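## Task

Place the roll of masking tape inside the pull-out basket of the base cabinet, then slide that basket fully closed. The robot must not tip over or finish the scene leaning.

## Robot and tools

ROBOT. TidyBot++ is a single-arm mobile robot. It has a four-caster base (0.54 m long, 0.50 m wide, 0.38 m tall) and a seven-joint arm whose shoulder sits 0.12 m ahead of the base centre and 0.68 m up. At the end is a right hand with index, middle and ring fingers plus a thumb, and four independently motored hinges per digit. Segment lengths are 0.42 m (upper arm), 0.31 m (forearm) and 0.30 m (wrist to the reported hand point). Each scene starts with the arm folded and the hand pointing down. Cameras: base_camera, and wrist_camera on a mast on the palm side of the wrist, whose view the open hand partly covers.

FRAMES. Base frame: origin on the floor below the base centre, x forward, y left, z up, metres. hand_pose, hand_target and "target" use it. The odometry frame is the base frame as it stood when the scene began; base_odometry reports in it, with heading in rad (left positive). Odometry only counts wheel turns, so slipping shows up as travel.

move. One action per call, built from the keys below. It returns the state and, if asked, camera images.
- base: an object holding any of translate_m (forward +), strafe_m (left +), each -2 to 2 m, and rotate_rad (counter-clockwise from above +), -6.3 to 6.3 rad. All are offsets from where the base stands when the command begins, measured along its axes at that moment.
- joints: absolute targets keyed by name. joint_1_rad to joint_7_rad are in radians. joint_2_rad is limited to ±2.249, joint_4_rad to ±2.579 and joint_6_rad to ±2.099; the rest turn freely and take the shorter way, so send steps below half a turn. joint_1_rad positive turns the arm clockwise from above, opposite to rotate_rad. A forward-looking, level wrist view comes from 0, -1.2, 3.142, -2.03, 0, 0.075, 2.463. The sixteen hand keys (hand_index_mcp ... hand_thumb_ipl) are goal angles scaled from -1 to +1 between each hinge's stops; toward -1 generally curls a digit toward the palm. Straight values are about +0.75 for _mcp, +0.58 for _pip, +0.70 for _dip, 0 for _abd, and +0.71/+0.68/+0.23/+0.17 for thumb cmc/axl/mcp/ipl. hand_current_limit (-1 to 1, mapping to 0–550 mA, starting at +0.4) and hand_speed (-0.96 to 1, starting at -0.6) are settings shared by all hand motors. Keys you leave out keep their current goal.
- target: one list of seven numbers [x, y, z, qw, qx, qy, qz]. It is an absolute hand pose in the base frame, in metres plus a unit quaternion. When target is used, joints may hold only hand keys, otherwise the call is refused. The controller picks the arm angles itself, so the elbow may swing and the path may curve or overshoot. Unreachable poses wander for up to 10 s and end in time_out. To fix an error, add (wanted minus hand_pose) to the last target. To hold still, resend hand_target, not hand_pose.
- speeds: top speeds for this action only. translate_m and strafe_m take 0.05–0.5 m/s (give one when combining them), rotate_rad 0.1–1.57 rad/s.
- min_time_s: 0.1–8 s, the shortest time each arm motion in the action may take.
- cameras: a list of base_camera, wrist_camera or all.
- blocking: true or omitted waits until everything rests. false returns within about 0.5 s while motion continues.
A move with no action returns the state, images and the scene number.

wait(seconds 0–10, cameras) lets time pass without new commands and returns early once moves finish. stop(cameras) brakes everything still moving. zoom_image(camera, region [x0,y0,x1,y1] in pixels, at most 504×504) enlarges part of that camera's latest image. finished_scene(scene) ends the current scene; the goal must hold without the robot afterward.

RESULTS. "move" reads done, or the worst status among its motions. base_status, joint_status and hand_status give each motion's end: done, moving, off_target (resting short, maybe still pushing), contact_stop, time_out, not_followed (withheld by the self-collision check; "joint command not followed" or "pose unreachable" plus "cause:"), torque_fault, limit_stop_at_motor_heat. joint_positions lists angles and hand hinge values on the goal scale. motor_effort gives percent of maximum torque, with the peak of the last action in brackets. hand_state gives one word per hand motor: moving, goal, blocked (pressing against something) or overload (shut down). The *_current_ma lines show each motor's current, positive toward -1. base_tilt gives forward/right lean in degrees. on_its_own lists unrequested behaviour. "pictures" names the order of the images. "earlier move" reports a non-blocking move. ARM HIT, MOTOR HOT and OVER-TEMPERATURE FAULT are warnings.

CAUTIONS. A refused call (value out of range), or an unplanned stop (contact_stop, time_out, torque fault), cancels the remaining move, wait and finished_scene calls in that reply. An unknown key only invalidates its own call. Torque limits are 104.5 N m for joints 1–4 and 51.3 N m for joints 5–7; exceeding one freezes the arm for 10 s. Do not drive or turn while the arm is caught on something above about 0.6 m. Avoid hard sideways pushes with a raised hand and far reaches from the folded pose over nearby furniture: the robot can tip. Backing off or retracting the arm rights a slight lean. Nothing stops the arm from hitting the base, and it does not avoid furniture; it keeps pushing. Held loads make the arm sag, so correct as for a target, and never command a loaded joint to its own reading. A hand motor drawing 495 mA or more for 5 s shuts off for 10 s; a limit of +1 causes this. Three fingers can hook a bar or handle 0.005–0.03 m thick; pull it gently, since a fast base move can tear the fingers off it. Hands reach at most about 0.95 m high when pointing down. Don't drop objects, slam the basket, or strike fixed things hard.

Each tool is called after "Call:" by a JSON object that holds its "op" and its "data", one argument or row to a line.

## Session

Call:
{"op": "move", "data": {
  "joints": {"joint_1_rad":0,"joint_2_rad":-1.2,"joint_3_rad":3.142,"joint_4_rad":-2.03,"joint_5_rad":0,"joint_6_rad":-0.1,"joint_7_rad":2.463},
  "min_time_s": 2,
  "cameras": ["all"]
}}

Scene clock: 2.60 s.
move: done
base_odometry: x=+0.000 y=+0.000 heading=+0.000
base_tilt: forward=+0.2 right=+0.0
base_status: not commanded
joint_positions: joint_1_rad=+0.017 joint_2_rad=-1.182 joint_3_rad=+3.147 joint_4_rad=-2.047 joint_5_rad=+0.032 joint_6_rad=-0.159 joint_7_rad=+2.532 hand_index_mcp=+0.761 hand_index_abd=+0.000 hand_index_pip=+0.577 hand_index_dip=+0.696 hand_middle_mcp=+0.760 hand_middle_abd=+0.000 hand_middle_pip=+0.577 hand_middle_dip=+0.696 hand_ring_mcp=+0.760 hand_ring_abd=+0.000 hand_ring_pip=+0.577 hand_ring_dip=+0.696 hand_thumb_cmc=+0.719 hand_thumb_axl=+0.677 hand_thumb_mcp=+0.226 hand_thumb_ipl=+0.168 hand_current_limit=+0.400 hand_speed=-0.600
joint_status: all done
hand_state: goal,goal,goal,goal,goal,goal,goal,goal,goal,goal,goal,goal,goal,goal,goal,goal
index_mcp_current_ma: 6
index_abd_current_ma: 0
index_pip_current_ma: 0
index_dip_current_ma: 0
middle_mcp_current_ma: 5
middle_abd_current_ma: 0
middle_pip_current_ma: 0
middle_dip_current_ma: 0
ring_mcp_current_ma: 5
ring_abd_current_ma: 0
ring_pip_current_ma: 0
ring_dip_current_ma: 0
thumb_cmc_current_ma: 4
thumb_axl_current_ma: 0
thumb_mcp_current_ma: 0
thumb_ipl_current_ma: 0
hand_goal_index_mcp: 0.754
hand_goal_index_abd: 0.000
hand_goal_index_pip: 0.576
hand_goal_index_dip: 0.696
hand_goal_middle_mcp: 0.754
hand_goal_middle_abd: 0.000
hand_goal_middle_pip: 0.576
hand_goal_middle_dip: 0.696
hand_goal_ring_mcp: 0.754
hand_goal_ring_abd: 0.000
hand_goal_ring_pip: 0.576
hand_goal_ring_dip: 0.696
hand_goal_thumb_cmc: 0.714
hand_goal_thumb_axl: 0.678
hand_goal_thumb_mcp: 0.226
hand_goal_thumb_ipl: 0.168
motor_effort: joint_1_rad=-1(1) joint_2_rad=+13(15) joint_3_rad=+1(3) joint_4_rad=+14(18) joint_5_rad=+1(2) joint_6_rad=+7(9) joint_7_rad=+0(3)
hand_pose: x=+0.1946 y=-0.0702 z=+1.2515 quat_wxyz=(-0.422, -0.435, -0.225, -0.762) (m; base frame)
hand_target: x=+0.1694 y=-0.0699 z=+1.2682 quat_wxyz=(-0.386, -0.405, -0.193, -0.806) (m; base frame)
hand_status: not commanded
pictures: base_camera, wrist_camera
camera_calibration:
wrist_camera: T_world_to_cam=[[-0.0857947, -0.995038, 0.0503795, -0.0786977], [-0.280819, -0.0243648, -0.959451, 1.20724], [0.955918, -0.0964634, -0.277335, 0.276414], [0, 0, 0, 1]] pos_world=[0.0680349, -0.0222292, 1.23891]

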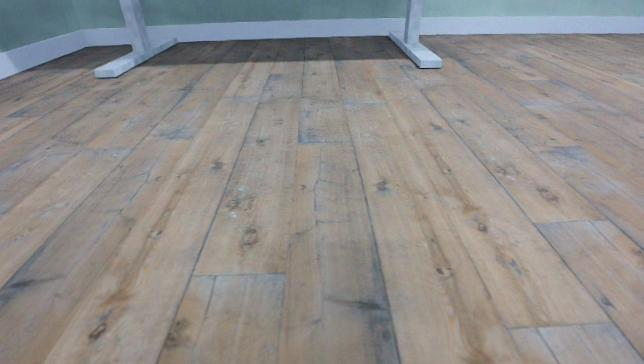

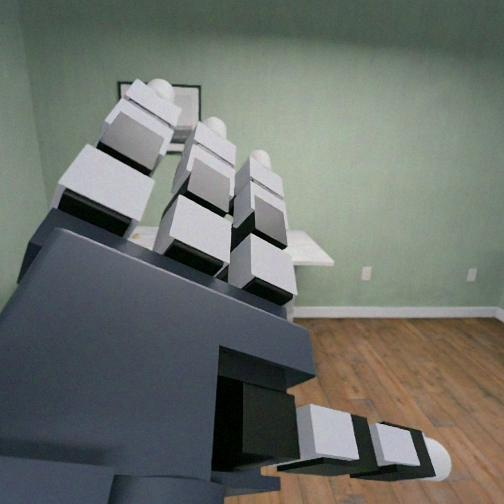

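Call:
{"op": "move", "data": {
  "base": {"translate_m":0.6},
  "joints": {"joint_1_rad":-0.5,"joint_6_rad":-0.5},
  "cameras": ["all"]
}}

Scene clock: 8.63 s.
move: done
base_odometry: x=+0.600 y=+0.000 heading=-0.001
base_tilt: forward=+0.2 right=+0.1
base_status: done
joint_positions: joint_1_rad=-0.489 joint_2_rad=-1.183 joint_3_rad=+3.147 joint_4_rad=-2.046 joint_5_rad=+0.032 joint_6_rad=-0.431 joint_7_rad=+2.530 hand_index_mcp=+0.761 hand_index_abd=+0.000 hand_index_pip=+0.577 hand_index_dip=+0.696 hand_middle_mcp=+0.760 hand_middle_abd=+0.000 hand_middle_pip=+0.577 hand_middle_dip=+0.696 hand_ring_mcp=+0.760 hand_ring_abd=+0.000 hand_ring_pip=+0.577 hand_ring_dip=+0.696 hand_thumb_cmc=+0.719 hand_thumb_axl=+0.677 hand_thumb_mcp=+0.226 hand_thumb_ipl=+0.168 hand_current_limit=+0.400 hand_speed=-0.600
joint_status: all done
hand_state: goal,goal,goal,goal,goal,goal,goal,goal,goal,goal,goal,goal,goal,goal,goal,goal
index_mcp_current_ma: 6
index_abd_current_ma: 0
index_pip_current_ma: 0
index_dip_current_ma: 0
middle_mcp_current_ma: 5
middle_abd_current_ma: 0
middle_pip_current_ma: 0
middle_dip_current_ma: 0
ring_mcp_current_ma: 5
ring_abd_current_ma: 0
ring_pip_current_ma: 0
ring_dip_current_ma: 0
thumb_cmc_current_ma: 4
thumb_axl_current_ma: 0
thumb_mcp_current_ma: 0
thumb_ipl_current_ma: 0
hand_goal_index_mcp: 0.754
hand_goal_index_abd: 0.000
hand_goal_index_pip: 0.576
hand_goal_index_dip: 0.696
hand_goal_middle_mcp: 0.754
hand_goal_middle_abd: 0.000
hand_goal_middle_pip: 0.576
hand_goal_middle_dip: 0.696
hand_goal_ring_mcp: 0.754
hand_goal_ring_abd: 0.000
hand_goal_ring_pip: 0.576
hand_goal_ring_dip: 0.696
hand_goal_thumb_cmc: 0.714
hand_goal_thumb_axl: 0.678
hand_goal_thumb_mcp: 0.226
hand_goal_thumb_ipl: 0.168
motor_effort: joint_1_rad=-1(2) joint_2_rad=+12(16) joint_3_rad=+1(2) joint_4_rad=+14(15) joint_5_rad=+0(2) joint_6_rad=+8(9) joint_7_rad=+0(2)
hand_pose: x=+0.2606 y=-0.0055 z=+1.1835 quat_wxyz=(-0.201, -0.451, -0.400, -0.772) (m; base frame)
hand_target: x=+0.2580 y=-0.0037 z=+1.1687 quat_wxyz=(-0.153, -0.474, -0.396, -0.772) (m; base frame)
hand_status: not commanded
pictures: base_camera, wrist_camera
camera_calibration:
wrist_camera: T_world_to_cam=[[0.416228, -0.907275, 0.0600461, -0.147007], [-0.454341, -0.264731, -0.850583, 1.07716], [0.787609, 0.326755, -0.522401, 0.536881], [0, 0, 0, 1]] pos_world=[0.127732, -0.023648, 1.2055]

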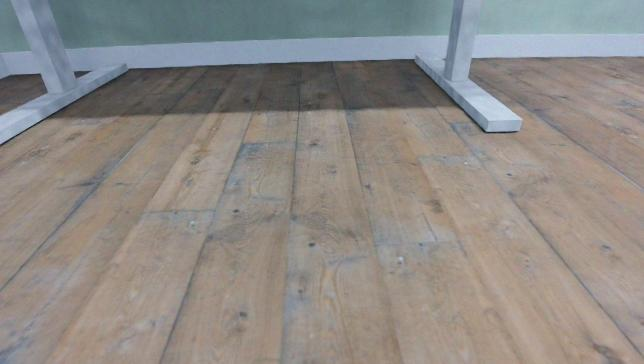

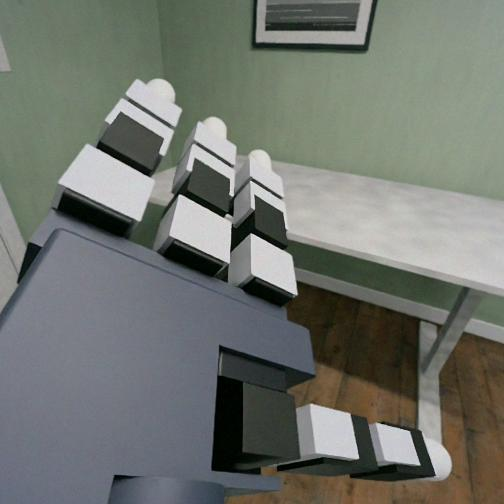

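Call:
{"op": "move", "data": {
  "joints": {"joint_1_rad":-1.0},
  "cameras": ["wrist_camera"]
}}

Call:
{"op": "zoom_image", "data": {
  "camera": "wrist_camera",
  "region": [290, 130, 490, 330]
}}

Scene clock: 13.80 s.
move: done
base_odometry: x=+0.600 y=+0.000 heading=-0.001
base_tilt: forward=+0.2 right=+0.0
base_status: not commanded
joint_positions: joint_1_rad=-0.986 joint_2_rad=-1.183 joint_3_rad=+3.147 joint_4_rad=-2.046 joint_5_rad=+0.032 joint_6_rad=-0.431 joint_7_rad=+2.530 hand_index_mcp=+0.761 hand_index_abd=+0.000 hand_index_pip=+0.577 hand_index_dip=+0.696 hand_middle_mcp=+0.760 hand_middle_abd=+0.000 hand_middle_pip=+0.577 hand_middle_dip=+0.696 hand_ring_mcp=+0.760 hand_ring_abd=+0.000 hand_ring_pip=+0.577 hand_ring_dip=+0.696 hand_thumb_cmc=+0.719 hand_thumb_axl=+0.677 hand_thumb_mcp=+0.226 hand_thumb_ipl=+0.168 hand_current_limit=+0.400 hand_speed=-0.600
joint_status: all done
hand_state: goal,goal,goal,goal,goal,goal,goal,goal,goal,goal,goal,goal,goal,goal,goal,goal
index_mcp_current_ma: 6
index_abd_current_ma: 0
index_pip_current_ma: 0
index_dip_current_ma: 0
middle_mcp_current_ma: 5
middle_abd_current_ma: 0
middle_pip_current_ma: 0
middle_dip_current_ma: 0
ring_mcp_current_ma: 5
ring_abd_current_ma: 0
ring_pip_current_ma: 0
ring_dip_current_ma: 0
thumb_cmc_current_ma: 4
thumb_axl_current_ma: 0
thumb_mcp_current_ma: 0
thumb_ipl_current_ma: 0
hand_goal_index_mcp: 0.754
hand_goal_index_abd: 0.000
hand_goal_index_pip: 0.576
hand_goal_index_dip: 0.696
hand_goal_middle_mcp: 0.754
hand_goal_middle_abd: 0.000
hand_goal_middle_pip: 0.576
hand_goal_middle_dip: 0.696
hand_goal_ring_mcp: 0.754
hand_goal_ring_abd: 0.000
hand_goal_ring_pip: 0.576
hand_goal_ring_dip: 0.696
hand_goal_thumb_cmc: 0.714
hand_goal_thumb_axl: 0.678
hand_goal_thumb_mcp: 0.226
hand_goal_thumb_ipl: 0.168
motor_effort: joint_1_rad=+0(1) joint_2_rad=+13(13) joint_3_rad=+2(2) joint_4_rad=+14(15) joint_5_rad=+0(1) joint_6_rad=+8(8) joint_7_rad=+1(1)
hand_pose: x=+0.2461 y=+0.0626 z=+1.1835 quat_wxyz=(-0.005, -0.339, -0.498, -0.798) (m; base frame)
hand_target: x=+0.2427 y=+0.0634 z=+1.1687 quat_wxyz=(+0.042, -0.361, -0.500, -0.786) (m; base frame)
hand_status: not commanded
pictures: wrist_camera
camera_calibration:
wrist_camera: T_world_to_cam=[[0.798353, -0.599189, 0.0600367, -0.192509], [-0.273251, -0.4493, -0.850566, 1.05559], [0.536625, 0.662647, -0.522429, 0.56677], [0, 0, 0, 1]] pos_world=[0.137988, -0.0166414, 1.2055]

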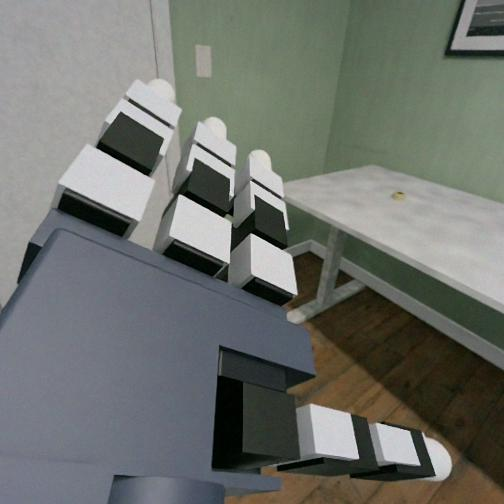

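Scaled by 2.520.

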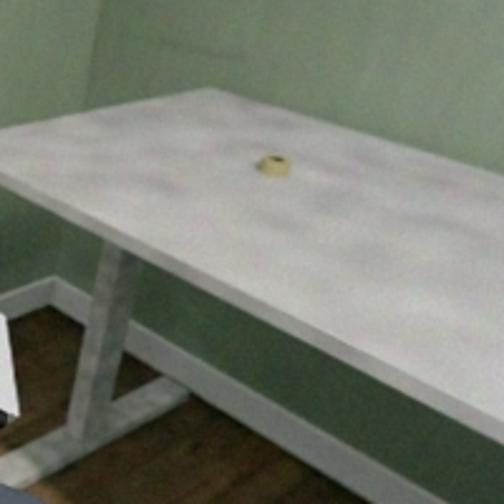

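Call:
{"op": "move", "data": {
  "base": {"translate_m":0.47,"strafe_m":0.35},
  "joints": {"joint_1_rad":-0.85,"joint_6_rad":-0.7},
  "cameras": ["all"]
}}

Call:
{"op": "zoom_image", "data": {
  "camera": "wrist_camera",
  "region": [280, 110, 480, 310]
}}

Scene clock: 40.67 s.
move: done
base_odometry: x=+1.070 y=+0.350 heading=-0.001
base_tilt: forward=+0.2 right=+0.0
base_status: done
joint_positions: joint_1_rad=-0.860 joint_2_rad=-1.184 joint_3_rad=+3.147 joint_4_rad=-2.045 joint_5_rad=+0.032 joint_6_rad=-0.630 joint_7_rad=+2.530 hand_index_mcp=+0.761 hand_index_abd=+0.000 hand_index_pip=+0.577 hand_index_dip=+0.696 hand_middle_mcp=+0.761 hand_middle_abd=+0.000 hand_middle_pip=+0.577 hand_middle_dip=+0.696 hand_ring_mcp=+0.761 hand_ring_abd=+0.000 hand_ring_pip=+0.577 hand_ring_dip=+0.696 hand_thumb_cmc=+0.719 hand_thumb_axl=+0.677 hand_thumb_mcp=+0.226 hand_thumb_ipl=+0.168 hand_current_limit=+0.400 hand_speed=-0.600
joint_status: all done
hand_state: goal,goal,goal,goal,goal,goal,goal,goal,goal,goal,goal,goal,goal,goal,goal,goal
index_mcp_current_ma: 6
index_abd_current_ma: 0
index_pip_current_ma: 0
index_dip_current_ma: 0
middle_mcp_current_ma: 5
middle_abd_current_ma: 0
middle_pip_current_ma: 0
middle_dip_current_ma: 0
ring_mcp_current_ma: 5
ring_abd_current_ma: 0
ring_pip_current_ma: 0
ring_dip_current_ma: 0
thumb_cmc_current_ma: 4
thumb_axl_current_ma: 0
thumb_mcp_current_ma: 0
thumb_ipl_current_ma: 0
hand_goal_index_mcp: 0.754
hand_goal_index_abd: 0.000
hand_goal_index_pip: 0.576
hand_goal_index_dip: 0.696
hand_goal_middle_mcp: 0.754
hand_goal_middle_abd: 0.000
hand_goal_middle_pip: 0.576
hand_goal_middle_dip: 0.696
hand_goal_ring_mcp: 0.754
hand_goal_ring_abd: 0.000
hand_goal_ring_pip: 0.576
hand_goal_ring_dip: 0.696
hand_goal_thumb_cmc: 0.714
hand_goal_thumb_axl: 0.678
hand_goal_thumb_mcp: 0.226
hand_goal_thumb_ipl: 0.168
motor_effort: joint_1_rad=+0(2) joint_2_rad=+13(15) joint_3_rad=+2(2) joint_4_rad=+14(16) joint_5_rad=+1(2) joint_6_rad=+8(9) joint_7_rad=+0(1)
hand_pose: x=+0.2675 y=+0.0607 z=+1.1274 quat_wxyz=(-0.051, -0.417, -0.535, -0.733) (m; base frame)
hand_target: x=+0.2631 y=+0.0582 z=+1.1106 quat_wxyz=(-0.015, -0.446, -0.530, -0.721) (m; base frame)
hand_status: not commanded
pictures: base_camera, wrist_camera
camera_calibration:
wrist_camera: T_world_to_cam=[[0.722847, -0.687851, 0.0659837, -0.188504], [-0.433495, -0.525758, -0.731889, 0.92656], [0.538121, 0.50044, -0.678222, 0.712437], [0, 0, 0, 1]] pos_world=[0.154541, 0.000951928, 1.17377]

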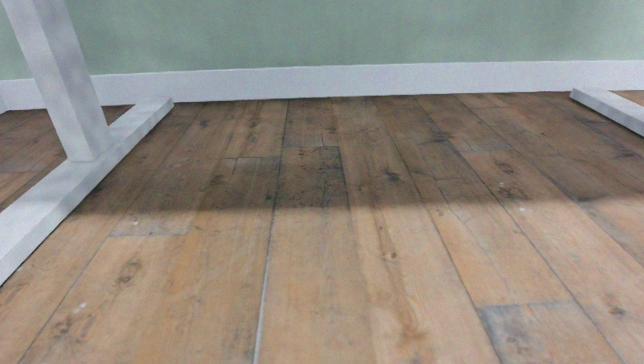

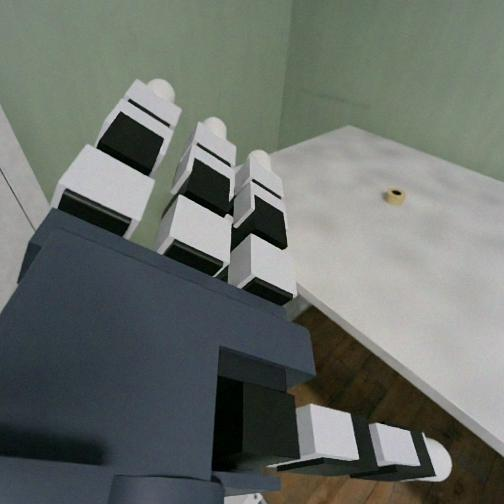

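Scaled by 2.520.

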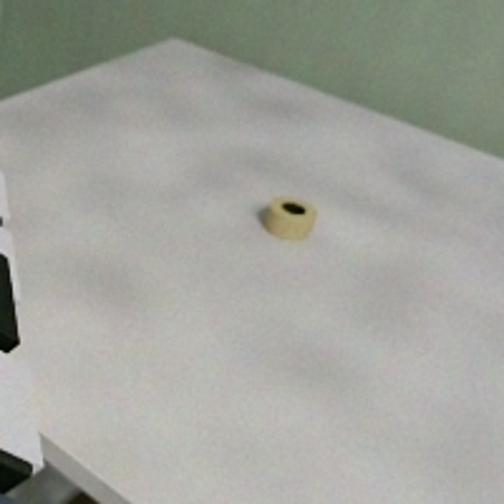

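Call:
{"op": "move", "data": {
  "base": {"translate_m": 0.1},
  "speeds": {"translate_m": 0.2},
  "joints": {"joint_6_rad": -0.4, "joint_1_rad": -0.85},
  "cameras": ["wrist_camera", "base_camera"]
}}

Scene clock: 75.47 s.
move: done
base_odometry: x=+1.171 y=+0.350 heading=-0.001
base_tilt: forward=+0.2 right=+0.0
base_status: done
joint_positions: joint_1_rad=-0.859 joint_2_rad=-1.185 joint_3_rad=+3.147 joint_4_rad=-2.034 joint_5_rad=+0.032 joint_6_rad=-0.409 joint_7_rad=+2.530 hand_index_mcp=+0.763 hand_index_abd=+0.000 hand_index_pip=+0.577 hand_index_dip=+0.696 hand_middle_mcp=+0.762 hand_middle_abd=+0.000 hand_middle_pip=+0.577 hand_middle_dip=+0.696 hand_ring_mcp=+0.762 hand_ring_abd=+0.000 hand_ring_pip=+0.577 hand_ring_dip=+0.696 hand_thumb_cmc=+0.720 hand_thumb_axl=+0.677 hand_thumb_mcp=+0.226 hand_thumb_ipl=+0.168 hand_current_limit=+0.400 hand_speed=-0.600
joint_status: all done
hand_state: goal,goal,goal,goal,goal,goal,goal,goal,goal,goal,goal,goal,goal,goal,goal,goal
index_mcp_current_ma: 9
index_abd_current_ma: 0
index_pip_current_ma: 0
index_dip_current_ma: 0
middle_mcp_current_ma: 8
middle_abd_current_ma: 0
middle_pip_current_ma: 0
middle_dip_current_ma: 0
ring_mcp_current_ma: 8
ring_abd_current_ma: 0
ring_pip_current_ma: 0
ring_dip_current_ma: 0
thumb_cmc_current_ma: 4
thumb_axl_current_ma: 0
thumb_mcp_current_ma: 0
thumb_ipl_current_ma: 0
hand_goal_index_mcp: 0.754
hand_goal_index_abd: 0.000
hand_goal_index_pip: 0.576
hand_goal_index_dip: 0.696
hand_goal_middle_mcp: 0.754
hand_goal_middle_abd: 0.000
hand_goal_middle_pip: 0.576
hand_goal_middle_dip: 0.696
hand_goal_ring_mcp: 0.754
hand_goal_ring_abd: 0.000
hand_goal_ring_pip: 0.576
hand_goal_ring_dip: 0.696
hand_goal_thumb_cmc: 0.714
hand_goal_thumb_axl: 0.678
hand_goal_thumb_mcp: 0.226
hand_goal_thumb_ipl: 0.168
motor_effort: joint_1_rad=+0(2) joint_2_rad=+13(14) joint_3_rad=+2(3) joint_4_rad=+14(17) joint_5_rad=+1(2) joint_6_rad=+8(10) joint_7_rad=+0(1)
hand_pose: x=+0.2473 y=+0.0402 z=+1.1958 quat_wxyz=(-0.056, -0.361, -0.465, -0.807) (m; base frame)
hand_target: x=+0.2418 y=+0.0339 z=+1.1961 quat_wxyz=(-0.017, -0.372, -0.441, -0.817) (m; base frame)
hand_status: not commanded
pictures: base_camera, wrist_camera
camera_calibration:
wrist_camera: T_world_to_cam=[[0.715609, -0.696014, 0.0588902, -0.181894], [-0.30664, -0.388783, -0.868803, 1.08389], [0.627595, 0.603666, -0.491643, 0.530567], [0, 0, 0, 1]] pos_world=[0.129548, -0.0254885, 1.21325]

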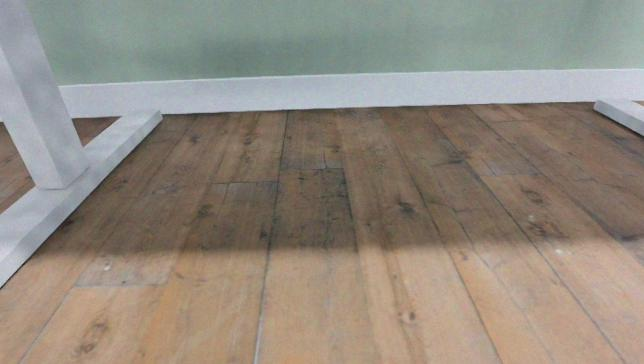

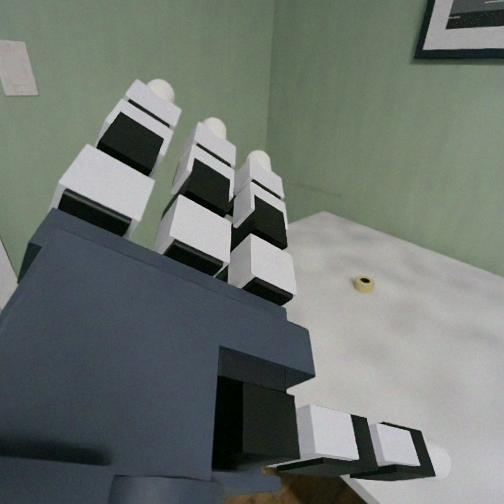

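Call:
{"op": "move", "data": {
  "joints": {"joint_2_rad": -0.3, "joint_4_rad": -0.8, "joint_6_rad": -1.0},
  "cameras": ["wrist_camera"]
}}

Scene clock: 89.77 s.
move: done
base_odometry: x=+1.171 y=+0.350 heading=-0.001
base_tilt: forward=+0.2 right=+0.0
base_status: not commanded
joint_positions: joint_1_rad=-0.859 joint_2_rad=-0.313 joint_3_rad=+3.147 joint_4_rad=-0.825 joint_5_rad=+0.032 joint_6_rad=-0.927 joint_7_rad=+2.530 hand_index_mcp=+0.763 hand_index_abd=+0.000 hand_index_pip=+0.577 hand_index_dip=+0.696 hand_middle_mcp=+0.762 hand_middle_abd=+0.000 hand_middle_pip=+0.577 hand_middle_dip=+0.696 hand_ring_mcp=+0.762 hand_ring_abd=+0.000 hand_ring_pip=+0.577 hand_ring_dip=+0.696 hand_thumb_cmc=+0.720 hand_thumb_axl=+0.677 hand_thumb_mcp=+0.226 hand_thumb_ipl=+0.168 hand_current_limit=+0.400 hand_speed=-0.600
joint_status: all done
hand_state: goal,goal,goal,goal,goal,goal,goal,goal,goal,goal,goal,goal,goal,goal,goal,goal
index_mcp_current_ma: 9
index_abd_current_ma: 0
index_pip_current_ma: 0
index_dip_current_ma: 0
middle_mcp_current_ma: 8
middle_abd_current_ma: 0
middle_pip_current_ma: 0
middle_dip_current_ma: 0
ring_mcp_current_ma: 8
ring_abd_current_ma: 0
ring_pip_current_ma: 0
ring_dip_current_ma: 0
thumb_cmc_current_ma: 4
thumb_axl_current_ma: 0
thumb_mcp_current_ma: 0
thumb_ipl_current_ma: 0
hand_goal_index_mcp: 0.754
hand_goal_index_abd: 0.000
hand_goal_index_pip: 0.576
hand_goal_index_dip: 0.696
hand_goal_middle_mcp: 0.754
hand_goal_middle_abd: 0.000
hand_goal_middle_pip: 0.576
hand_goal_middle_dip: 0.696
hand_goal_ring_mcp: 0.754
hand_goal_ring_abd: 0.000
hand_goal_ring_pip: 0.576
hand_goal_ring_dip: 0.696
hand_goal_thumb_cmc: 0.714
hand_goal_thumb_axl: 0.678
hand_goal_thumb_mcp: 0.226
hand_goal_thumb_ipl: 0.168
motor_effort: joint_1_rad=+0(1) joint_2_rad=-3(14) joint_3_rad=+2(2) joint_4_rad=+11(16) joint_5_rad=+1(1) joint_6_rad=+8(9) joint_7_rad=+1(1)
hand_pose: x=+0.3807 y=+0.1879 z=+1.4532 quat_wxyz=(-0.055, -0.409, -0.516, -0.750) (m; base frame)
hand_target: x=+0.3849 y=+0.1968 z=+1.4328 quat_wxyz=(-0.016, -0.439, -0.521, -0.732) (m; base frame)
hand_status: not commanded
pictures: wrist_camera
camera_calibration:
wrist_camera: T_world_to_cam=[[0.714036, -0.697572, 0.0595535, -0.189794], [-0.414974, -0.490205, -0.766483, 1.31742], [0.56387, 0.522583, -0.639498, 0.738542], [0, 0, 0, 1]] pos_world=[0.265772, 0.12746, 1.49338]

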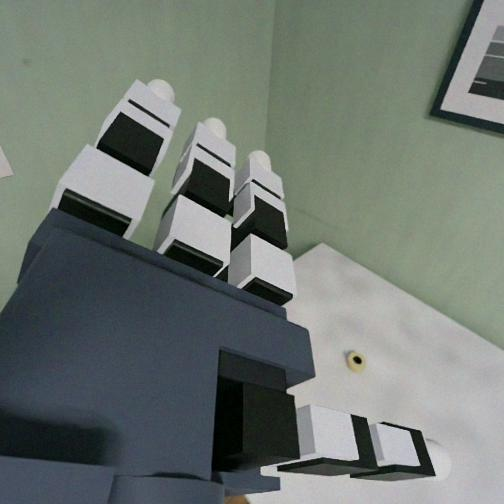

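Call:
{"op": "move", "data": {
  "joints": {"joint_1_rad": -0.296, "joint_2_rad": 0.455, "joint_3_rad": 3.142, "joint_4_rad": -0.92, "joint_5_rad": -0.02, "joint_6_rad": -0.62, "joint_7_rad": -0.06, "hand_index_mcp": 0.89, "hand_middle_mcp": 0.89, "hand_ring_mcp": 0.89, "hand_index_pip": -0.445, "hand_middle_pip": -0.445, "hand_ring_pip": -0.445, "hand_index_dip": 0.406, "hand_middle_dip": 0.406, "hand_ring_dip": 0.406, "hand_thumb_cmc": -0.657, "hand_thumb_mcp": -0.168, "hand_thumb_ipl": 0.168},
  "min_time_s": 3,
  "cameras": ["wrist_camera"]
}}

Scene clock: 106.33 s.
move: done
base_odometry: x=+1.170 y=+0.350 heading=-0.001
base_tilt: forward=+0.3 right=+0.0
base_status: not commanded
joint_positions: joint_1_rad=-0.305 joint_2_rad=+0.429 joint_3_rad=+3.147 joint_4_rad=-0.901 joint_5_rad=+0.032 joint_6_rad=-0.678 joint_7_rad=+0.009 hand_index_mcp=+0.884 hand_index_abd=+0.000 hand_index_pip=-0.442 hand_index_dip=+0.409 hand_middle_mcp=+0.884 hand_middle_abd=+0.000 hand_middle_pip=-0.442 hand_middle_dip=+0.409 hand_ring_mcp=+0.884 hand_ring_abd=+0.000 hand_ring_pip=-0.442 hand_ring_dip=+0.409 hand_thumb_cmc=-0.653 hand_thumb_axl=+0.678 hand_thumb_mcp=-0.167 hand_thumb_ipl=+0.168 hand_current_limit=+0.400 hand_speed=-0.600
joint_status: all done
hand_state: goal,goal,goal,goal,goal,goal,goal,goal,goal,goal,goal,goal,goal,goal,goal,goal
index_mcp_current_ma: -5
index_abd_current_ma: 0
index_pip_current_ma: 1
index_dip_current_ma: 2
middle_mcp_current_ma: -5
middle_abd_current_ma: 0
middle_pip_current_ma: 1
middle_dip_current_ma: 1
ring_mcp_current_ma: -5
ring_abd_current_ma: 0
ring_pip_current_ma: 1
ring_dip_current_ma: 2
thumb_cmc_current_ma: 2
thumb_axl_current_ma: 0
thumb_mcp_current_ma: 1
thumb_ipl_current_ma: 0
hand_goal_index_mcp: 0.890
hand_goal_index_abd: 0.000
hand_goal_index_pip: -0.444
hand_goal_index_dip: 0.406
hand_goal_middle_mcp: 0.890
hand_goal_middle_abd: 0.000
hand_goal_middle_pip: -0.444
hand_goal_middle_dip: 0.406
hand_goal_ring_mcp: 0.890
hand_goal_ring_abd: 0.000
hand_goal_ring_pip: -0.444
hand_goal_ring_dip: 0.406
hand_goal_thumb_cmc: -0.656
hand_goal_thumb_axl: 0.678
hand_goal_thumb_mcp: -0.168
hand_goal_thumb_ipl: 0.168
motor_effort: joint_1_rad=-1(2) joint_2_rad=-31(35) joint_3_rad=+2(3) joint_4_rad=+17(19) joint_5_rad=+1(2) joint_6_rad=+7(9) joint_7_rad=+1(2)
hand_pose: x=+0.7999 y=+0.2268 z=+0.9341 quat_wxyz=(+0.421, -0.685, +0.493, -0.334) (m; base frame)
hand_target: x=+0.8108 y=+0.2462 z=+0.9214 quat_wxyz=(+0.451, -0.657, +0.523, -0.302) (m; base frame)
hand_status: not commanded
pictures: wrist_camera
camera_calibration:
wrist_camera: T_world_to_cam=[[-0.491495, 0.650929, -0.578554, 0.823441], [-0.545828, 0.287413, 0.787061, -0.410214], [0.678605, 0.702627, 0.214033, -0.779979], [0, 0, 0, 1]] pos_world=[0.710108, 0.129934, 0.96621]

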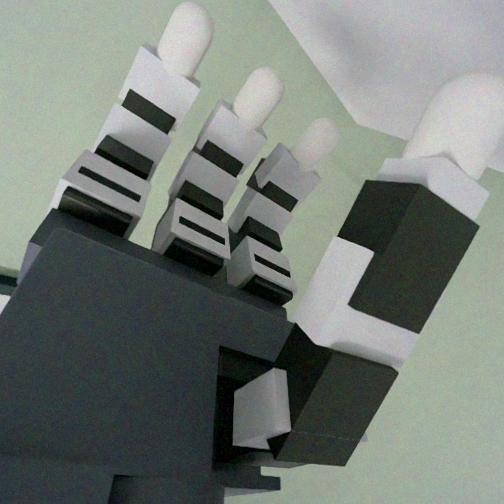

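Call:
{"op": "move", "data": {
  "joints": {"joint_1_rad": -0.27, "joint_2_rad": 0.445, "joint_4_rad": -1.155, "joint_6_rad": -0.39},
  "min_time_s": 1.2,
  "cameras": ["wrist_camera"]
}}

Scene clock: 117.73 s.
move: done
base_odometry: x=+1.170 y=+0.350 heading=-0.001
base_tilt: forward=+0.2 right=+0.0
base_status: not commanded
joint_positions: joint_1_rad=-0.286 joint_2_rad=+0.429 joint_3_rad=+3.147 joint_4_rad=-1.132 joint_5_rad=+0.032 joint_6_rad=-0.450 joint_7_rad=+0.007 hand_index_mcp=+0.884 hand_index_abd=+0.000 hand_index_pip=-0.442 hand_index_dip=+0.409 hand_middle_mcp=+0.884 hand_middle_abd=+0.000 hand_middle_pip=-0.442 hand_middle_dip=+0.409 hand_ring_mcp=+0.884 hand_ring_abd=+0.000 hand_ring_pip=-0.442 hand_ring_dip=+0.409 hand_thumb_cmc=-0.653 hand_thumb_axl=+0.678 hand_thumb_mcp=-0.167 hand_thumb_ipl=+0.168 hand_current_limit=+0.400 hand_speed=-0.600
joint_status: all done
hand_state: goal,goal,goal,goal,goal,goal,goal,goal,goal,goal,goal,goal,goal,goal,goal,goal
index_mcp_current_ma: -5
index_abd_current_ma: 0
index_pip_current_ma: 1
index_dip_current_ma: 2
middle_mcp_current_ma: -5
middle_abd_current_ma: 0
middle_pip_current_ma: 1
middle_dip_current_ma: 1
ring_mcp_current_ma: -5
ring_abd_current_ma: 0
ring_pip_current_ma: 1
ring_dip_current_ma: 2
thumb_cmc_current_ma: 2
thumb_axl_current_ma: 0
thumb_mcp_current_ma: 1
thumb_ipl_current_ma: 0
hand_goal_index_mcp: 0.890
hand_goal_index_abd: 0.000
hand_goal_index_pip: -0.444
hand_goal_index_dip: 0.406
hand_goal_middle_mcp: 0.890
hand_goal_middle_abd: 0.000
hand_goal_middle_pip: -0.444
hand_goal_middle_dip: 0.406
hand_goal_ring_mcp: 0.890
hand_goal_ring_abd: 0.000
hand_goal_ring_pip: -0.444
hand_goal_ring_dip: 0.406
hand_goal_thumb_cmc: -0.656
hand_goal_thumb_axl: 0.678
hand_goal_thumb_mcp: -0.168
hand_goal_thumb_ipl: 0.168
motor_effort: joint_1_rad=+0(2) joint_2_rad=-32(33) joint_3_rad=+1(2) joint_4_rad=+17(19) joint_5_rad=+1(2) joint_6_rad=+7(9) joint_7_rad=+1(1)
hand_pose: x=+0.8116 y=+0.2178 z=+0.8613 quat_wxyz=(+0.418, -0.682, +0.498, -0.335) (m; base frame)
hand_target: x=+0.8203 y=+0.2280 z=+0.8540 quat_wxyz=(+0.448, -0.648, +0.532, -0.310) (m; base frame)
hand_status: not commanded
pictures: wrist_camera
camera_calibration:
wrist_camera: T_world_to_cam=[[-0.48524, 0.657064, -0.576896, 0.785138], [-0.539648, 0.294081, 0.788858, -0.352041], [0.687985, 0.694106, 0.211883, -0.769947], [0, 0, 0, 1]] pos_world=[0.720714, 0.122067, 0.893792]

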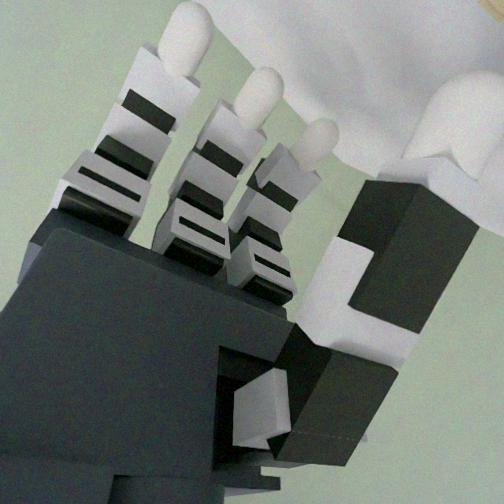

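Call:
{"op": "move", "data": {
  "joints": {"joint_1_rad": -0.26, "joint_2_rad": 0.418, "joint_4_rad": -1.298, "joint_6_rad": -0.28},
  "min_time_s": 1,
  "cameras": ["wrist_camera"]
}}

Call:
{"op": "zoom_image", "data": {
  "camera": "wrist_camera",
  "region": [254, 0, 504, 200]
}}

Scene clock: 123.97 s.
move: done
base_odometry: x=+1.170 y=+0.350 heading=-0.001
base_tilt: forward=+0.2 right=+0.0
base_status: not commanded
joint_positions: joint_1_rad=-0.278 joint_2_rad=+0.422 joint_3_rad=+3.147 joint_4_rad=-1.266 joint_5_rad=+0.031 joint_6_rad=-0.331 joint_7_rad=+0.005 hand_index_mcp=+0.883 hand_index_abd=+0.000 hand_index_pip=-0.442 hand_index_dip=+0.409 hand_middle_mcp=+0.883 hand_middle_abd=+0.000 hand_middle_pip=-0.442 hand_middle_dip=+0.409 hand_ring_mcp=+0.883 hand_ring_abd=+0.000 hand_ring_pip=-0.442 hand_ring_dip=+0.409 hand_thumb_cmc=-0.655 hand_thumb_axl=+0.678 hand_thumb_mcp=-0.167 hand_thumb_ipl=+0.168 hand_current_limit=+0.400 hand_speed=-0.600
joint_status: all done
hand_state: goal,goal,goal,goal,goal,goal,goal,goal,goal,goal,goal,goal,goal,goal,goal,goal
index_mcp_current_ma: -6
index_abd_current_ma: 0
index_pip_current_ma: 1
index_dip_current_ma: 2
middle_mcp_current_ma: -5
middle_abd_current_ma: 0
middle_pip_current_ma: 1
middle_dip_current_ma: 1
ring_mcp_current_ma: -5
ring_abd_current_ma: 0
ring_pip_current_ma: 1
ring_dip_current_ma: 2
thumb_cmc_current_ma: 0
thumb_axl_current_ma: 0
thumb_mcp_current_ma: 0
thumb_ipl_current_ma: 0
hand_goal_index_mcp: 0.890
hand_goal_index_abd: 0.000
hand_goal_index_pip: -0.444
hand_goal_index_dip: 0.406
hand_goal_middle_mcp: 0.890
hand_goal_middle_abd: 0.000
hand_goal_middle_pip: -0.444
hand_goal_middle_dip: 0.406
hand_goal_ring_mcp: 0.890
hand_goal_ring_abd: 0.000
hand_goal_ring_pip: -0.444
hand_goal_ring_dip: 0.406
hand_goal_thumb_cmc: -0.656
hand_goal_thumb_axl: 0.678
hand_goal_thumb_mcp: -0.168
hand_goal_thumb_ipl: 0.168
motor_effort: joint_1_rad=+0(1) joint_2_rad=-29(32) joint_3_rad=+1(2) joint_4_rad=+15(18) joint_5_rad=+2(2) joint_6_rad=+6(8) joint_7_rad=+1(2)
hand_pose: x=+0.8065 y=+0.2120 z=+0.8207 quat_wxyz=(+0.415, -0.682, +0.502, -0.333) (m; base frame)
hand_target: x=+0.8086 y=+0.2167 z=+0.8210 quat_wxyz=(+0.444, -0.646, +0.537, -0.311) (m; base frame)
hand_status: not commanded
pictures: wrist_camera
camera_calibration:
wrist_camera: T_world_to_cam=[[-0.487327, 0.660301, -0.571414, 0.759535], [-0.530676, 0.295725, 0.794311, -0.333042], [0.693466, 0.690325, 0.206291, -0.75279], [0, 0, 0, 1]] pos_world=[0.715439, 0.116636, 0.853841]

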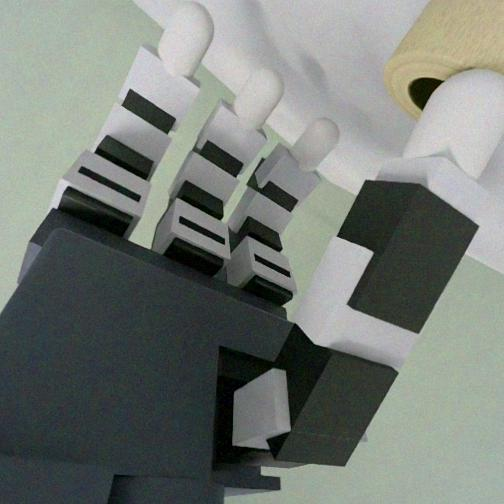

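Scaled by 2.016.

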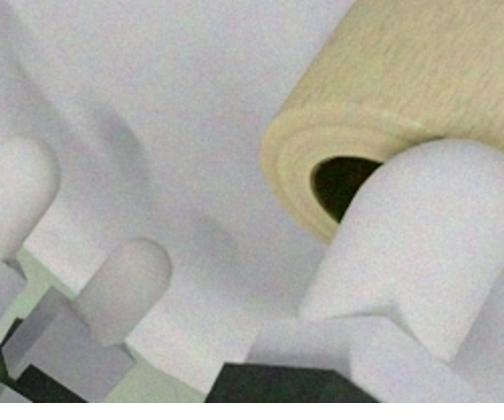

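Call:
{"op": "move", "data": {
  "joints": {"joint_1_rad": -0.28, "joint_2_rad": 0.355, "joint_4_rad": -1.285, "joint_6_rad": -0.3}
}}

Call:
{"op": "move", "data": {
  "joints": {"joint_2_rad": 0.383, "joint_4_rad": -1.378, "joint_6_rad": -0.222},
  "min_time_s": 1,
  "cameras": ["wrist_camera"]
}}

Call:
{"op": "zoom_image", "data": {
  "camera": "wrist_camera",
  "region": [254, 0, 504, 200]
}}

Scene clock: 143.13 s.
move: done
base_odometry: x=+1.170 y=+0.350 heading=-0.001
base_tilt: forward=+0.3 right=+0.0
base_status: not commanded
joint_positions: joint_1_rad=-0.278 joint_2_rad=+0.378 joint_3_rad=+3.147 joint_4_rad=-1.268 joint_5_rad=+0.031 joint_6_rad=-0.331 joint_7_rad=+0.005 hand_index_mcp=+0.883 hand_index_abd=+0.000 hand_index_pip=-0.442 hand_index_dip=+0.409 hand_middle_mcp=+0.883 hand_middle_abd=+0.000 hand_middle_pip=-0.442 hand_middle_dip=+0.409 hand_ring_mcp=+0.883 hand_ring_abd=+0.000 hand_ring_pip=-0.442 hand_ring_dip=+0.409 hand_thumb_cmc=-0.655 hand_thumb_axl=+0.678 hand_thumb_mcp=-0.167 hand_thumb_ipl=+0.168 hand_current_limit=+0.400 hand_speed=-0.600
joint_status: all done
hand_state: goal,goal,goal,goal,goal,goal,goal,goal,goal,goal,goal,goal,goal,goal,goal,goal
index_mcp_current_ma: -6
index_abd_current_ma: 0
index_pip_current_ma: 1
index_dip_current_ma: 2
middle_mcp_current_ma: -5
middle_abd_current_ma: 0
middle_pip_current_ma: 1
middle_dip_current_ma: 1
ring_mcp_current_ma: -5
ring_abd_current_ma: 0
ring_pip_current_ma: 1
ring_dip_current_ma: 2
thumb_cmc_current_ma: 0
thumb_axl_current_ma: 0
thumb_mcp_current_ma: 0
thumb_ipl_current_ma: 0
hand_goal_index_mcp: 0.890
hand_goal_index_abd: 0.000
hand_goal_index_pip: -0.444
hand_goal_index_dip: 0.406
hand_goal_middle_mcp: 0.890
hand_goal_middle_abd: 0.000
hand_goal_middle_pip: -0.444
hand_goal_middle_dip: 0.406
hand_goal_ring_mcp: 0.890
hand_goal_ring_abd: 0.000
hand_goal_ring_pip: -0.444
hand_goal_ring_dip: 0.406
hand_goal_thumb_cmc: -0.656
hand_goal_thumb_axl: 0.678
hand_goal_thumb_mcp: -0.168
hand_goal_thumb_ipl: 0.168
motor_effort: joint_1_rad=+0(1) joint_2_rad=-31(33) joint_3_rad=+0(2) joint_4_rad=+17(19) joint_5_rad=+1(2) joint_6_rad=+7(8) joint_7_rad=+1(2)
hand_pose: x=+0.7997 y=+0.2102 z=+0.8514 quat_wxyz=(+0.430, -0.673, +0.495, -0.344) (m; base frame)
hand_target: x=+0.7933 y=+0.2274 z=+0.8685 quat_wxyz=(+0.466, -0.640, +0.521, -0.320) (m; base frame)
hand_status: not commanded
pictures: none

Scene clock: 144.43 s.
move: done
base_odometry: x=+1.170 y=+0.350 heading=-0.001
base_tilt: forward=+0.2 right=+0.0
base_status: not commanded
joint_positions: joint_1_rad=-0.278 joint_2_rad=+0.378 joint_3_rad=+3.147 joint_4_rad=-1.353 joint_5_rad=+0.031 joint_6_rad=-0.281 joint_7_rad=+0.005 hand_index_mcp=+0.883 hand_index_abd=+0.000 hand_index_pip=-0.442 hand_index_dip=+0.409 hand_middle_mcp=+0.883 hand_middle_abd=+0.000 hand_middle_pip=-0.442 hand_middle_dip=+0.409 hand_ring_mcp=+0.883 hand_ring_abd=+0.000 hand_ring_pip=-0.442 hand_ring_dip=+0.409 hand_thumb_cmc=-0.655 hand_thumb_axl=+0.678 hand_thumb_mcp=-0.167 hand_thumb_ipl=+0.168 hand_current_limit=+0.400 hand_speed=-0.600
joint_status: all done
hand_state: goal,goal,goal,goal,goal,goal,goal,goal,goal,goal,goal,goal,goal,goal,goal,goal
index_mcp_current_ma: -6
index_abd_current_ma: 0
index_pip_current_ma: 1
index_dip_current_ma: 2
middle_mcp_current_ma: -5
middle_abd_current_ma: 0
middle_pip_current_ma: 1
middle_dip_current_ma: 1
ring_mcp_current_ma: -5
ring_abd_current_ma: 0
ring_pip_current_ma: 1
ring_dip_current_ma: 2
thumb_cmc_current_ma: 0
thumb_axl_current_ma: 0
thumb_mcp_current_ma: 0
thumb_ipl_current_ma: 0
hand_goal_index_mcp: 0.890
hand_goal_index_abd: 0.000
hand_goal_index_pip: -0.444
hand_goal_index_dip: 0.406
hand_goal_middle_mcp: 0.890
hand_goal_middle_abd: 0.000
hand_goal_middle_pip: -0.444
hand_goal_middle_dip: 0.406
hand_goal_ring_mcp: 0.890
hand_goal_ring_abd: 0.000
hand_goal_ring_pip: -0.444
hand_goal_ring_dip: 0.406
hand_goal_thumb_cmc: -0.656
hand_goal_thumb_axl: 0.678
hand_goal_thumb_mcp: -0.168
hand_goal_thumb_ipl: 0.168
motor_effort: joint_1_rad=+0(1) joint_2_rad=-30(31) joint_3_rad=+1(1) joint_4_rad=+17(18) joint_5_rad=+0(2) joint_6_rad=+7(9) joint_7_rad=+0(1)
hand_pose: x=+0.7896 y=+0.2077 z=+0.8161 quat_wxyz=(+0.418, -0.681, +0.500, -0.334) (m; base frame)
hand_target: x=+0.7914 y=+0.2265 z=+0.8160 quat_wxyz=(+0.451, -0.649, +0.529, -0.310) (m; base frame)
hand_status: not commanded
pictures: wrist_camera
camera_calibration:
wrist_camera: T_world_to_cam=[[-0.484482, 0.660862, -0.573183, 0.750588], [-0.53658, 0.292991, 0.791352, -0.329409], [0.690912, 0.690954, 0.212657, -0.740511], [0, 0, 0, 1]] pos_world=[0.69852, 0.112138, 0.848377]

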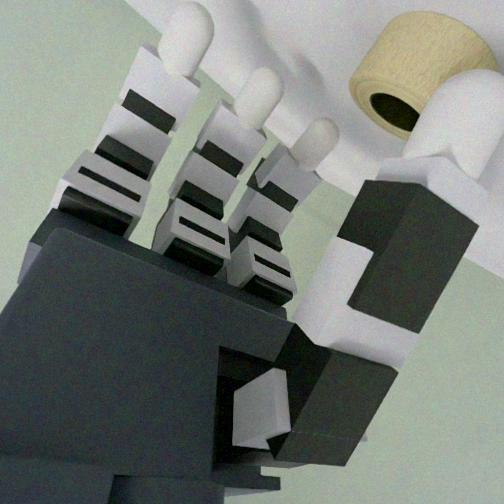

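Scaled by 2.016.

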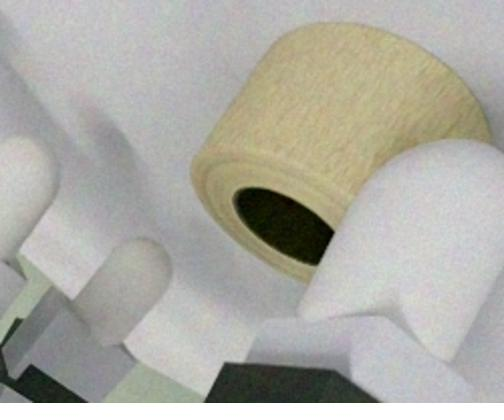

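Call:
{"op": "move", "data": {
  "joints": {"joint_1_rad": -0.32},
  "cameras": ["wrist_camera"]
}}

Call:
{"op": "zoom_image", "data": {
  "camera": "wrist_camera",
  "region": [254, 0, 504, 200]
}}

Scene clock: 175.97 s.
move: done
base_odometry: x=+1.170 y=+0.350 heading=-0.001
base_tilt: forward=+0.2 right=+0.0
base_status: not commanded
joint_positions: joint_1_rad=-0.311 joint_2_rad=+0.378 joint_3_rad=+3.144 joint_4_rad=-1.353 joint_5_rad=+0.031 joint_6_rad=-0.280 joint_7_rad=+0.005 hand_index_mcp=+0.883 hand_index_abd=+0.000 hand_index_pip=-0.442 hand_index_dip=+0.409 hand_middle_mcp=+0.883 hand_middle_abd=+0.000 hand_middle_pip=-0.442 hand_middle_dip=+0.409 hand_ring_mcp=+0.883 hand_ring_abd=+0.000 hand_ring_pip=-0.442 hand_ring_dip=+0.409 hand_thumb_cmc=-0.655 hand_thumb_axl=+0.678 hand_thumb_mcp=-0.167 hand_thumb_ipl=+0.168 hand_current_limit=+0.400 hand_speed=-0.600
joint_status: all done
hand_state: goal,goal,goal,goal,goal,goal,goal,goal,goal,goal,goal,goal,goal,goal,goal,goal
index_mcp_current_ma: -6
index_abd_current_ma: 0
index_pip_current_ma: 1
index_dip_current_ma: 2
middle_mcp_current_ma: -5
middle_abd_current_ma: 0
middle_pip_current_ma: 1
middle_dip_current_ma: 1
ring_mcp_current_ma: -5
ring_abd_current_ma: 0
ring_pip_current_ma: 1
ring_dip_current_ma: 2
thumb_cmc_current_ma: 0
thumb_axl_current_ma: 0
thumb_mcp_current_ma: 0
thumb_ipl_current_ma: 0
hand_goal_index_mcp: 0.890
hand_goal_index_abd: 0.000
hand_goal_index_pip: -0.444
hand_goal_index_dip: 0.406
hand_goal_middle_mcp: 0.890
hand_goal_middle_abd: 0.000
hand_goal_middle_pip: -0.444
hand_goal_middle_dip: 0.406
hand_goal_ring_mcp: 0.890
hand_goal_ring_abd: 0.000
hand_goal_ring_pip: -0.444
hand_goal_ring_dip: 0.406
hand_goal_thumb_cmc: -0.656
hand_goal_thumb_axl: 0.678
hand_goal_thumb_mcp: -0.168
hand_goal_thumb_ipl: 0.168
motor_effort: joint_1_rad=+0(2) joint_2_rad=-30(31) joint_3_rad=+1(2) joint_4_rad=+17(17) joint_5_rad=+1(2) joint_6_rad=+7(7) joint_7_rad=+1(1)
hand_pose: x=+0.7817 y=+0.2316 z=+0.8162 quat_wxyz=(+0.424, -0.689, +0.488, -0.326) (m; base frame)
hand_target: x=+0.7818 y=+0.2532 z=+0.8160 quat_wxyz=(+0.457, -0.659, +0.516, -0.301) (m; base frame)
hand_status: not commanded
pictures: wrist_camera
camera_calibration:
wrist_camera: T_world_to_cam=[[-0.508107, 0.643637, -0.572328, 0.752813], [-0.546649, 0.272513, 0.791777, -0.328449], [0.665584, 0.71517, 0.213378, -0.737949], [0, 0, 0, 1]] pos_world=[0.69413, 0.132727, 0.848376]

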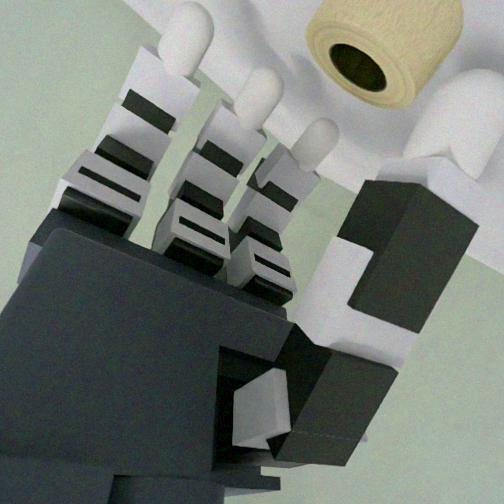

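Scaled by 2.016.

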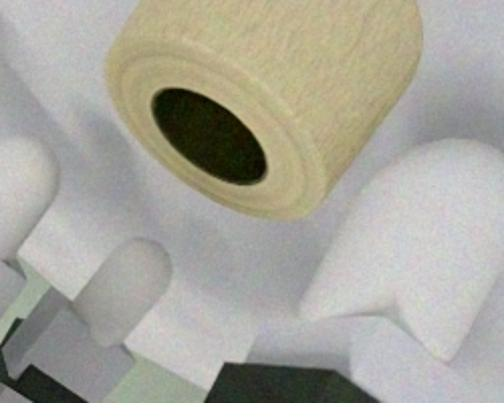

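Call:
{"op": "move", "data": {
  "joints": {"joint_2_rad": 0.487, "joint_4_rad": -1.192, "joint_6_rad": -0.295},
  "min_time_s": 1,
  "cameras": ["wrist_camera"]
}}

Call:
{"op": "zoom_image", "data": {
  "camera": "wrist_camera",
  "region": [254, 0, 504, 200]
}}

Scene clock: 198.83 s.
move: done
base_odometry: x=+1.170 y=+0.350 heading=-0.001
base_tilt: forward=+0.3 right=+0.1
base_status: not commanded
joint_positions: joint_1_rad=-0.311 joint_2_rad=+0.444 joint_3_rad=+3.144 joint_4_rad=-1.215 joint_5_rad=+0.031 joint_6_rad=-0.280 joint_7_rad=+0.005 hand_index_mcp=+0.883 hand_index_abd=+0.000 hand_index_pip=-0.442 hand_index_dip=+0.409 hand_middle_mcp=+0.883 hand_middle_abd=+0.000 hand_middle_pip=-0.442 hand_middle_dip=+0.409 hand_ring_mcp=+0.883 hand_ring_abd=+0.000 hand_ring_pip=-0.442 hand_ring_dip=+0.409 hand_thumb_cmc=-0.655 hand_thumb_axl=+0.678 hand_thumb_mcp=-0.167 hand_thumb_ipl=+0.168 hand_current_limit=+0.400 hand_speed=-0.600
joint_status: all done
hand_state: goal,goal,goal,goal,goal,goal,goal,goal,goal,goal,goal,goal,goal,goal,goal,goal
index_mcp_current_ma: -6
index_abd_current_ma: 0
index_pip_current_ma: 1
index_dip_current_ma: 2
middle_mcp_current_ma: -5
middle_abd_current_ma: 0
middle_pip_current_ma: 1
middle_dip_current_ma: 1
ring_mcp_current_ma: -5
ring_abd_current_ma: 0
ring_pip_current_ma: 1
ring_dip_current_ma: 2
thumb_cmc_current_ma: 0
thumb_axl_current_ma: 0
thumb_mcp_current_ma: 0
thumb_ipl_current_ma: 0
hand_goal_index_mcp: 0.890
hand_goal_index_abd: 0.000
hand_goal_index_pip: -0.444
hand_goal_index_dip: 0.406
hand_goal_middle_mcp: 0.890
hand_goal_middle_abd: 0.000
hand_goal_middle_pip: -0.444
hand_goal_middle_dip: 0.406
hand_goal_ring_mcp: 0.890
hand_goal_ring_abd: 0.000
hand_goal_ring_pip: -0.444
hand_goal_ring_dip: 0.406
hand_goal_thumb_cmc: -0.656
hand_goal_thumb_axl: 0.678
hand_goal_thumb_mcp: -0.168
hand_goal_thumb_ipl: 0.168
motor_effort: joint_1_rad=+0(1) joint_2_rad=-32(33) joint_3_rad=+1(2) joint_4_rad=+17(18) joint_5_rad=+1(2) joint_6_rad=+7(9) joint_7_rad=+1(1)
hand_pose: x=+0.8222 y=+0.2446 z=+0.8450 quat_wxyz=(+0.448, -0.673, +0.477, -0.344) (m; base frame)
hand_target: x=+0.8246 y=+0.2678 z=+0.8252 quat_wxyz=(+0.461, -0.658, +0.514, -0.303) (m; base frame)
hand_status: not commanded
pictures: wrist_camera
camera_calibration:
wrist_camera: T_world_to_cam=[[-0.468266, 0.65628, -0.591628, 0.761926], [-0.59979, 0.255584, 0.75824, -0.256479], [0.648828, 0.709911, 0.273949, -0.816504], [0, 0, 0, 1]] pos_world=[0.732721, 0.145161, 0.86893]

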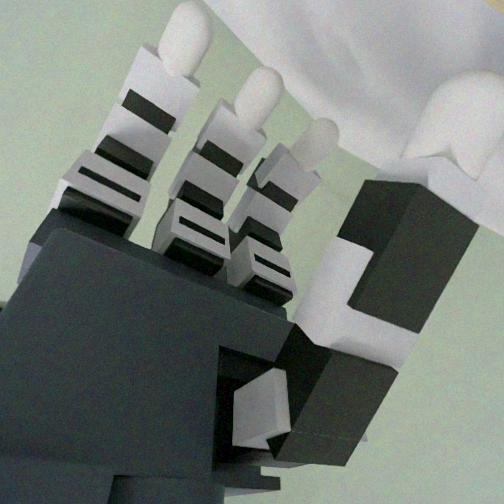

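Scaled by 2.016.

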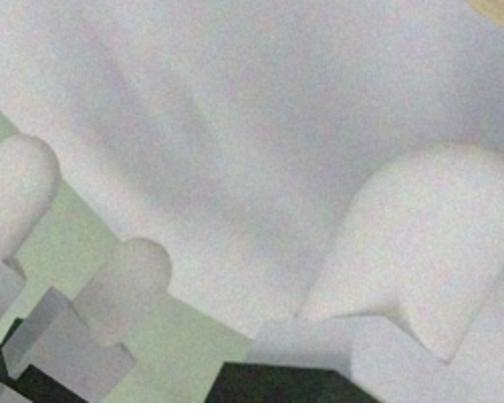

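Call:
{"op": "move", "data": {
  "joints": {"joint_2_rad": 0.512, "joint_4_rad": -1.27},
  "min_time_s": 1,
  "cameras": ["wrist_camera"]
}}

Call:
{"op": "zoom_image", "data": {
  "camera": "wrist_camera",
  "region": [254, 0, 504, 200]
}}

Scene clock: 206.80 s.
move: done
base_odometry: x=+1.170 y=+0.350 heading=-0.001
base_tilt: forward=+0.3 right=+0.1
base_status: not commanded
joint_positions: joint_1_rad=-0.311 joint_2_rad=+0.461 joint_3_rad=+3.144 joint_4_rad=-1.235 joint_5_rad=+0.028 joint_6_rad=-0.280 joint_7_rad=+0.002 hand_index_mcp=+0.882 hand_index_abd=+0.000 hand_index_pip=-0.442 hand_index_dip=+0.409 hand_middle_mcp=+0.883 hand_middle_abd=+0.000 hand_middle_pip=-0.442 hand_middle_dip=+0.409 hand_ring_mcp=+0.883 hand_ring_abd=+0.000 hand_ring_pip=-0.442 hand_ring_dip=+0.409 hand_thumb_cmc=-0.659 hand_thumb_axl=+0.678 hand_thumb_mcp=-0.171 hand_thumb_ipl=+0.167 hand_current_limit=+0.400 hand_speed=-0.600
joint_status: all done
hand_state: goal,goal,goal,goal,goal,goal,goal,goal,goal,goal,goal,goal,goal,goal,goal,goal
index_mcp_current_ma: -7
index_abd_current_ma: 0
index_pip_current_ma: 1
index_dip_current_ma: 2
middle_mcp_current_ma: -6
middle_abd_current_ma: 0
middle_pip_current_ma: 1
middle_dip_current_ma: 1
ring_mcp_current_ma: -6
ring_abd_current_ma: 0
ring_pip_current_ma: 1
ring_dip_current_ma: 2
thumb_cmc_current_ma: -2
thumb_axl_current_ma: 0
thumb_mcp_current_ma: -2
thumb_ipl_current_ma: 0
hand_goal_index_mcp: 0.890
hand_goal_index_abd: 0.000
hand_goal_index_pip: -0.444
hand_goal_index_dip: 0.406
hand_goal_middle_mcp: 0.890
hand_goal_middle_abd: 0.000
hand_goal_middle_pip: -0.444
hand_goal_middle_dip: 0.406
hand_goal_ring_mcp: 0.890
hand_goal_ring_abd: 0.000
hand_goal_ring_pip: -0.444
hand_goal_ring_dip: 0.406
hand_goal_thumb_cmc: -0.656
hand_goal_thumb_axl: 0.678
hand_goal_thumb_mcp: -0.168
hand_goal_thumb_ipl: 0.168
motor_effort: joint_1_rad=+0(1) joint_2_rad=-27(33) joint_3_rad=+2(2) joint_4_rad=+13(18) joint_5_rad=+2(2) joint_6_rad=+5(8) joint_7_rad=+1(1)
hand_pose: x=+0.8202 y=+0.2446 z=+0.8222 quat_wxyz=(+0.438, -0.680, +0.484, -0.334) (m; base frame)
hand_target: x=+0.8083 y=+0.2624 z=+0.7641 quat_wxyz=(+0.424, -0.679, +0.531, -0.279) (m; base frame)
hand_status: not commanded
pictures: wrist_camera
camera_calibration:
wrist_camera: T_world_to_cam=[[-0.48819, 0.653059, -0.578952, 0.754267], [-0.572378, 0.261196, 0.777277, -0.279904], [0.658827, 0.710838, 0.246283, -0.794619], [0, 0, 0, 1]] pos_world=[0.731532, 0.145375, 0.849948]

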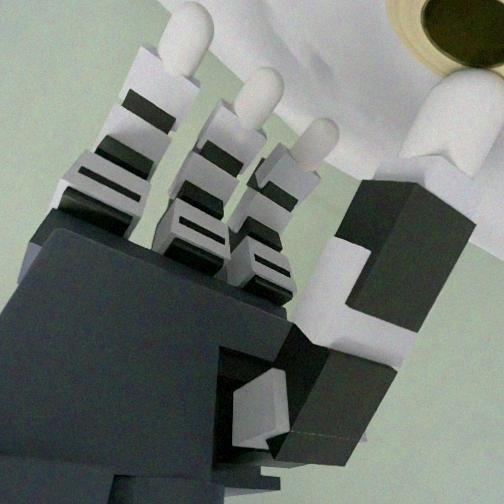

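Scaled by 2.016.

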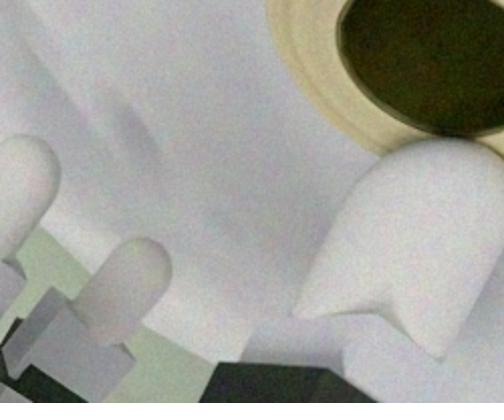

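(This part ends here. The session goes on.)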